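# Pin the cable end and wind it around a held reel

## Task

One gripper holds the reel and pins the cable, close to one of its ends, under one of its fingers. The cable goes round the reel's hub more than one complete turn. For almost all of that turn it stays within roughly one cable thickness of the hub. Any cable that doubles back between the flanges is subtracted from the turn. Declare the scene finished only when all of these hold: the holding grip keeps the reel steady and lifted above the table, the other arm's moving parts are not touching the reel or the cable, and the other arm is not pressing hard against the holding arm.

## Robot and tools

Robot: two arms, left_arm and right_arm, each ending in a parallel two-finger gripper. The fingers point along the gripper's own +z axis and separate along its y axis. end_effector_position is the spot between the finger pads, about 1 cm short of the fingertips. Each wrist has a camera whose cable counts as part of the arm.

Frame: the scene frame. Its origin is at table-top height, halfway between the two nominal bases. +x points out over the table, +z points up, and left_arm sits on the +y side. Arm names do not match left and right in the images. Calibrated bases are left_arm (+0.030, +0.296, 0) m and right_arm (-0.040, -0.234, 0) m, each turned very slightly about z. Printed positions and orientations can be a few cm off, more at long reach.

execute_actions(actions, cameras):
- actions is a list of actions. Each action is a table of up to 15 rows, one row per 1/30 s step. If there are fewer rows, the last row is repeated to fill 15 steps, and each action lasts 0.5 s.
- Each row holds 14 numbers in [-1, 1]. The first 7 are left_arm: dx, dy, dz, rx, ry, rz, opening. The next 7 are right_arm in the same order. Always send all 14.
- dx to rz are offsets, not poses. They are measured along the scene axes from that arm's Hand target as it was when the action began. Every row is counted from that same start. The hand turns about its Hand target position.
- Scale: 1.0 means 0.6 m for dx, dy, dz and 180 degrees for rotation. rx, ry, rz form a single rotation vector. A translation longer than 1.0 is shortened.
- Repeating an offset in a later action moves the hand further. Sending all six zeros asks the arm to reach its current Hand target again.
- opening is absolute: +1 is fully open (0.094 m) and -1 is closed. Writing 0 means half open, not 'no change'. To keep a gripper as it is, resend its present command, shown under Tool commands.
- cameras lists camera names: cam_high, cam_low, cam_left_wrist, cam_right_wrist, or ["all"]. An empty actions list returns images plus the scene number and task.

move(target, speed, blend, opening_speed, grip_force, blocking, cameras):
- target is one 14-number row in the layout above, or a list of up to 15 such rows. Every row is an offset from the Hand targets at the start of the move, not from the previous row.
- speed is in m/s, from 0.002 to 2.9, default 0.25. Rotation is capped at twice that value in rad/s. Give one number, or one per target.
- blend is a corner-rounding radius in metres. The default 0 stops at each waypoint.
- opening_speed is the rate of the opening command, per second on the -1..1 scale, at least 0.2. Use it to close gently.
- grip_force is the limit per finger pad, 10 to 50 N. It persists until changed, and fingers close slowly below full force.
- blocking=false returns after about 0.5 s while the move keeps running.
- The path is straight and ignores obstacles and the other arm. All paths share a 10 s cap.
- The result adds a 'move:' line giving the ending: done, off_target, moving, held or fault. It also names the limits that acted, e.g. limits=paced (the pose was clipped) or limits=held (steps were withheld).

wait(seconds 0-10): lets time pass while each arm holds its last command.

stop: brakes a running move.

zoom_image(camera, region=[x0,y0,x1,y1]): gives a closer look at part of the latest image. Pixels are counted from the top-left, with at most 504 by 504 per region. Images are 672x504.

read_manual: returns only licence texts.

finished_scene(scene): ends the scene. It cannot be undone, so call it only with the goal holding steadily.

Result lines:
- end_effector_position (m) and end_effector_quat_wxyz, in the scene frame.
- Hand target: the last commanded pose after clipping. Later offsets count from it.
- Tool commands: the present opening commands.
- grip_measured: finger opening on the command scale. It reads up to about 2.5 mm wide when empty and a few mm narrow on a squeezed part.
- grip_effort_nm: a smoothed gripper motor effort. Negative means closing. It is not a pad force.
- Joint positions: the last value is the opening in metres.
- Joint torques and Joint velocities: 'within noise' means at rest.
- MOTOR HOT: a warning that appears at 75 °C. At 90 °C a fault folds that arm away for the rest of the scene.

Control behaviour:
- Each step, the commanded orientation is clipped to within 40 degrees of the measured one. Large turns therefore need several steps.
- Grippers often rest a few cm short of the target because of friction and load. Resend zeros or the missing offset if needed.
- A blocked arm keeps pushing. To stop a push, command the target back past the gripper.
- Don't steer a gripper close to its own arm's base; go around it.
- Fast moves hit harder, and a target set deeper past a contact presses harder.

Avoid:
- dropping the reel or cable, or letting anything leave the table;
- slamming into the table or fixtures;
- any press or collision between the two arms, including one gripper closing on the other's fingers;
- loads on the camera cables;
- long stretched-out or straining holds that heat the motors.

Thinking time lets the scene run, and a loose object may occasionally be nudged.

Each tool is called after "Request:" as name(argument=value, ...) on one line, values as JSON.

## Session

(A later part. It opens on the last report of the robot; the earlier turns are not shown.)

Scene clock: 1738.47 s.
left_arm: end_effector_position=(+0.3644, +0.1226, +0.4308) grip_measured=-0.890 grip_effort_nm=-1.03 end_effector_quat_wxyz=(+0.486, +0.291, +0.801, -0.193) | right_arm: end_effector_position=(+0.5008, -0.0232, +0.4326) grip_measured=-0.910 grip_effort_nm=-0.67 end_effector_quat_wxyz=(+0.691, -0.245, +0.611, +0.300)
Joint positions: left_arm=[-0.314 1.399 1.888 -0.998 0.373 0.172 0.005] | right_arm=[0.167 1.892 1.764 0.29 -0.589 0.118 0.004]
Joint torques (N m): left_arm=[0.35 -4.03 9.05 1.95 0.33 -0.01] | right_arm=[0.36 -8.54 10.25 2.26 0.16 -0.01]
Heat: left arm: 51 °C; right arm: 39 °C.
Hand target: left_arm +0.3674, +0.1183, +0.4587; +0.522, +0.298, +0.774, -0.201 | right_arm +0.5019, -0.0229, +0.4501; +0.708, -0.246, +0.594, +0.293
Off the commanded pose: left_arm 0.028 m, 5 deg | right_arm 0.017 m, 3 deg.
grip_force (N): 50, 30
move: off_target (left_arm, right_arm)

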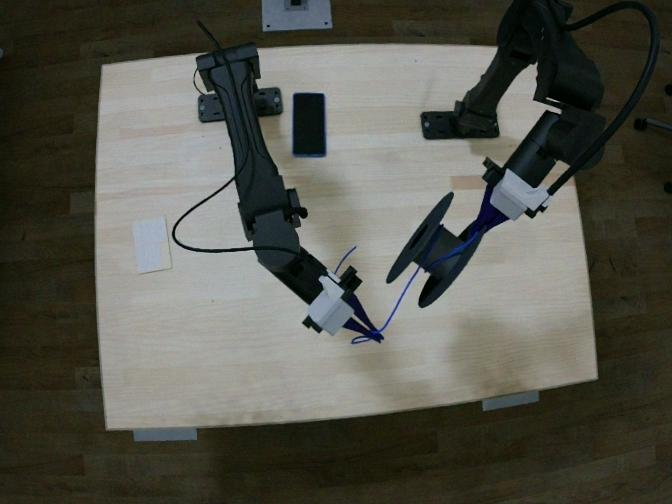

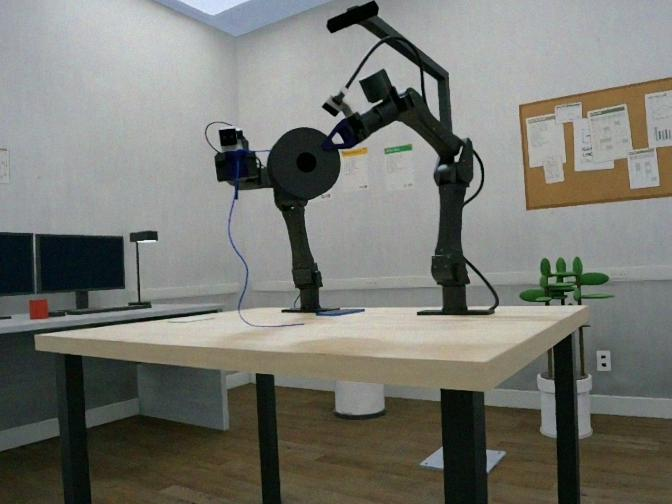

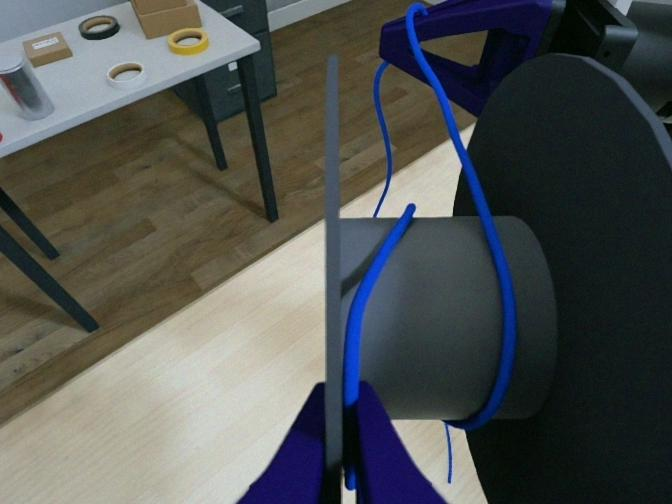

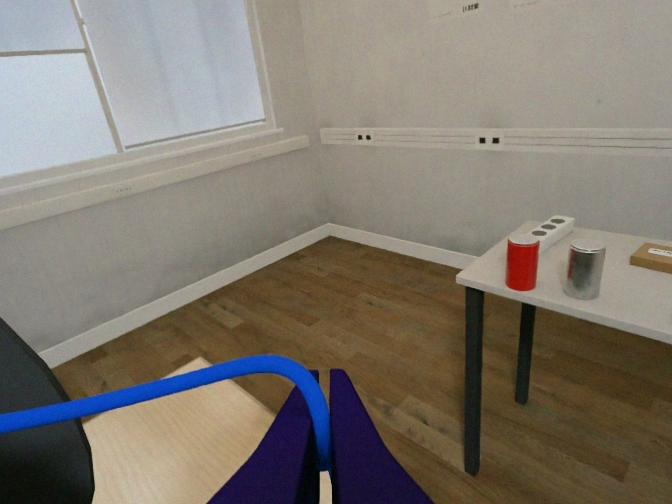

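Request:
move(target=[[0,0,0,0,0,0,-1, 0.0092,0.0355,-0.1118,0,0,0,-1],[0,0,0,0,0,0,-1, -0.0585,0.0717,-0.2118,0,0,0,-1],[0,0,0,0,0,0,-1, -0.1092,0.1152,-0.2452,0,0,0,-1]], speed=0.09, blend=[0.02,0.02,0], cameras=["all"])

Scene clock: 1759.13 s.
left_arm: end_effector_position=(+0.3627, +0.1232, +0.4277) grip_measured=-0.891 grip_effort_nm=-1.04 end_effector_quat_wxyz=(+0.480, +0.292, +0.805, -0.193) | right_arm: end_effector_position=(+0.4421, +0.0490, +0.2944) grip_measured=-0.910 grip_effort_nm=-0.67 end_effector_quat_wxyz=(+0.699, -0.246, +0.602, +0.298)
Joint positions: left_arm=[-0.314 1.399 1.888 -1.014 0.373 0.173 0.005] | right_arm=[0.38 1.865 1.144 0.888 -0.377 0.077 0.004]
Joint torques (N m): left_arm=[0.38 -4.14 8.95 2.06 0.33 -0.02] | right_arm=[0.2 -10.66 5.39 2.26 0.12 -0.08]
Heat: left arm: 51 °C; right arm: 38 °C.
Hand target: left_arm +0.3674, +0.1183, +0.4587; +0.522, +0.298, +0.774, -0.201 | right_arm +0.4363, +0.0462, +0.3029; +0.708, -0.246, +0.594, +0.293
Off the commanded pose: left_arm 0.032 m, 6 deg | right_arm 0.011 m, 1 deg.
grip_force (N): 50, 30
move: off_target (left_arm, right_arm)

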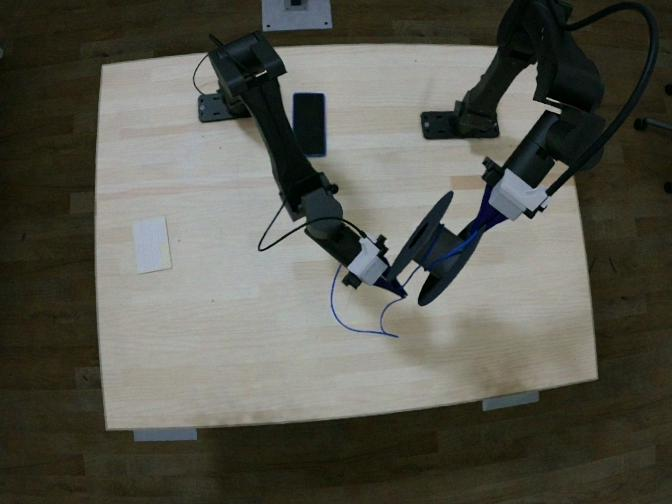

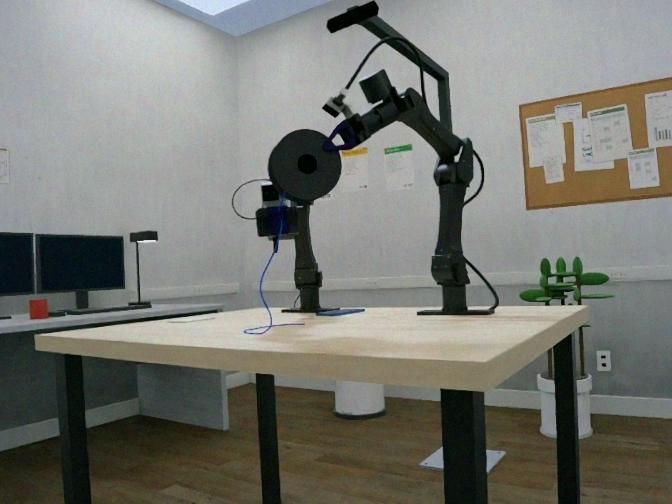

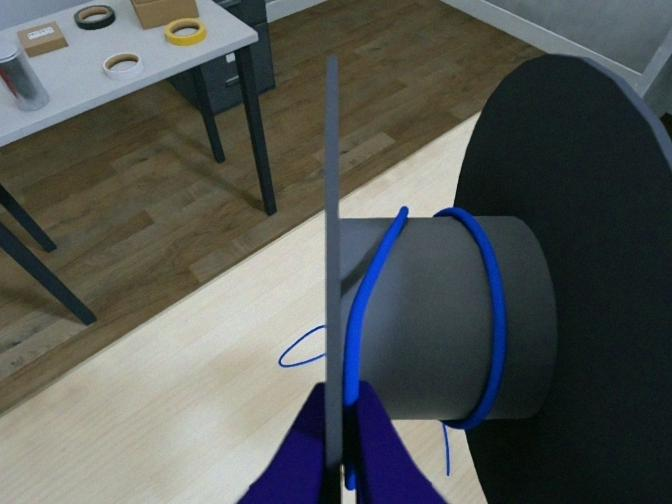

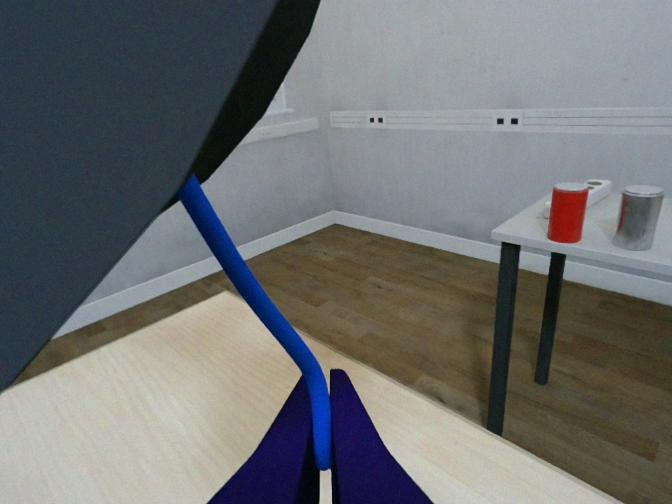

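Request:
move(target=[[0,0,0,0,0,0,-1, 0,0,0,0,0,0,-0.6],[0,0,0,0,0,0,-1, -0.0467,-0.0483,-0.02,0,0,0,-0.6],[0,0,0,0,0,0,-1, -0.175,-0.183,-0.017,0,0,0,-0.6],[0,0,0,0,0,0,-1, -0.31,-0.41,-0.083,0,0,0,-0.6]], speed=0.1, opening_speed=0.4, blend=[0,0.02,0.03,0], cameras=["all"])

Scene clock: 1784.10 s.
left_arm: end_effector_position=(+0.3627, +0.1232, +0.4277) grip_measured=-0.891 grip_effort_nm=-1.03 end_effector_quat_wxyz=(+0.480, +0.292, +0.805, -0.193) | right_arm: end_effector_position=(+0.2537, -0.1998, +0.2544) grip_measured=-0.603 grip_effort_nm=0.14 end_effector_quat_wxyz=(+0.702, -0.241, +0.603, +0.291)
Joint positions: left_arm=[-0.314 1.399 1.888 -1.014 0.373 0.173 0.005] | right_arm=[-0.532 1.31 0.269 1.539 -1.238 0.488 0.019]
Joint torques (N m): left_arm=[0.36 -4.14 8.95 2.06 0.34 -0.01] | right_arm=[-0.68 -2.39 4.22 1.74 0.16 0.08]
Heat: left arm: 49 °C; right arm: 39 °C.
Hand target: left_arm +0.3674, +0.1183, +0.4587; +0.522, +0.298, +0.774, -0.201 | right_arm +0.2504, -0.1998, +0.2531; +0.708, -0.246, +0.594, +0.293
Off the commanded pose: left_arm 0.032 m, 6 deg | right_arm 0.004 m, 1 deg.
joint sent to its limit (right arm) — joint 4 (wrist pitch), upper limit. The joint targets still meet the commanded pose.
grip_force (N): 50, 30
move: off_target (left_arm)

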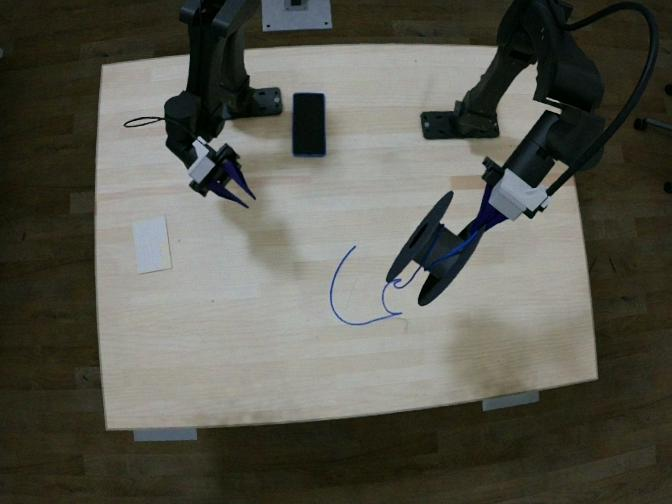

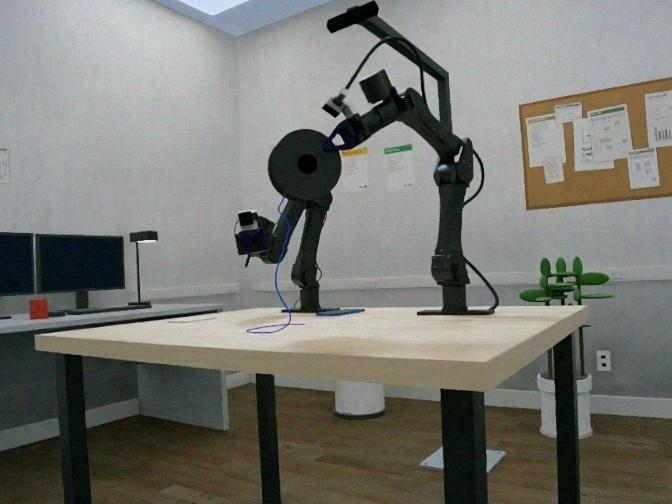

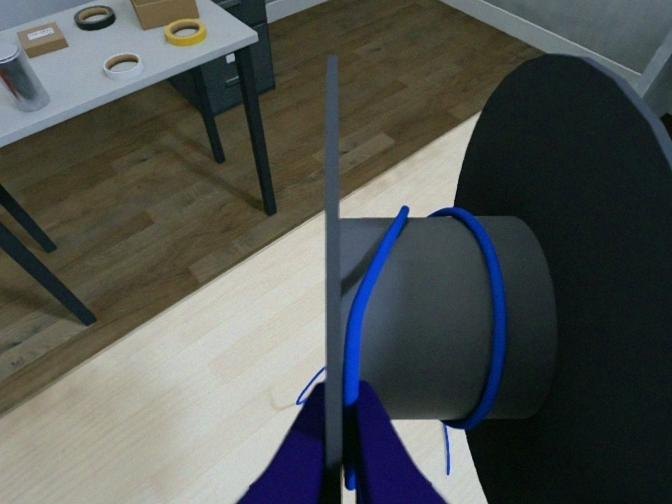

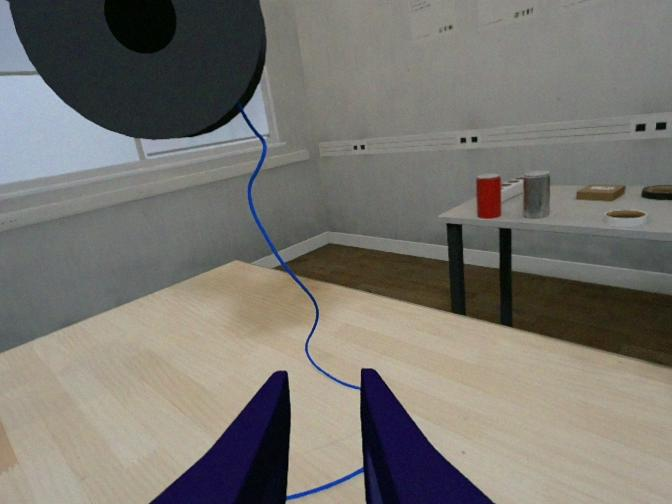

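Request:
zoom_image(camera="cam_high", region=[370, 170, 520, 330])

Request:
zoom_image(camera="cam_left_wrist", region=[300, 180, 600, 480])

Request:
zoom_image(camera="cam_low", region=[240, 110, 380, 345])

Scaled by 3.150.

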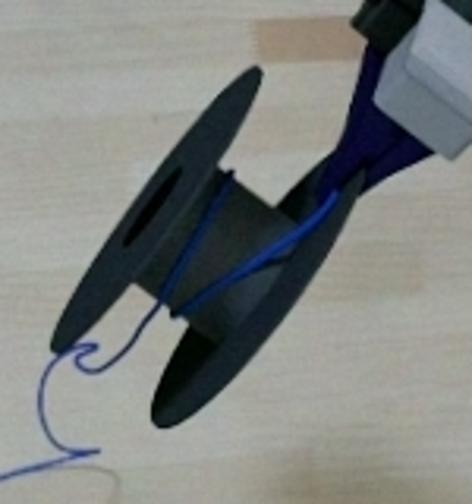

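Scaled by 1.680.

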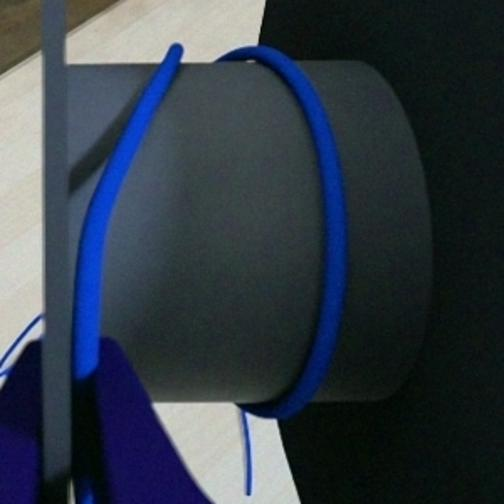

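Scaled by 2.145.

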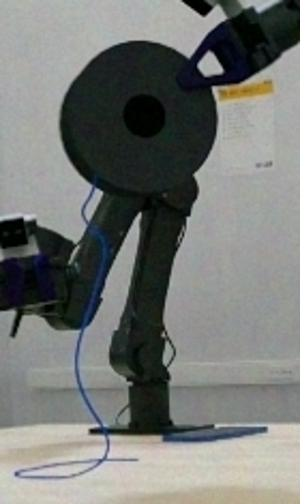

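Request:
finished_scene(scene=2)

The scene is finished: the task was done.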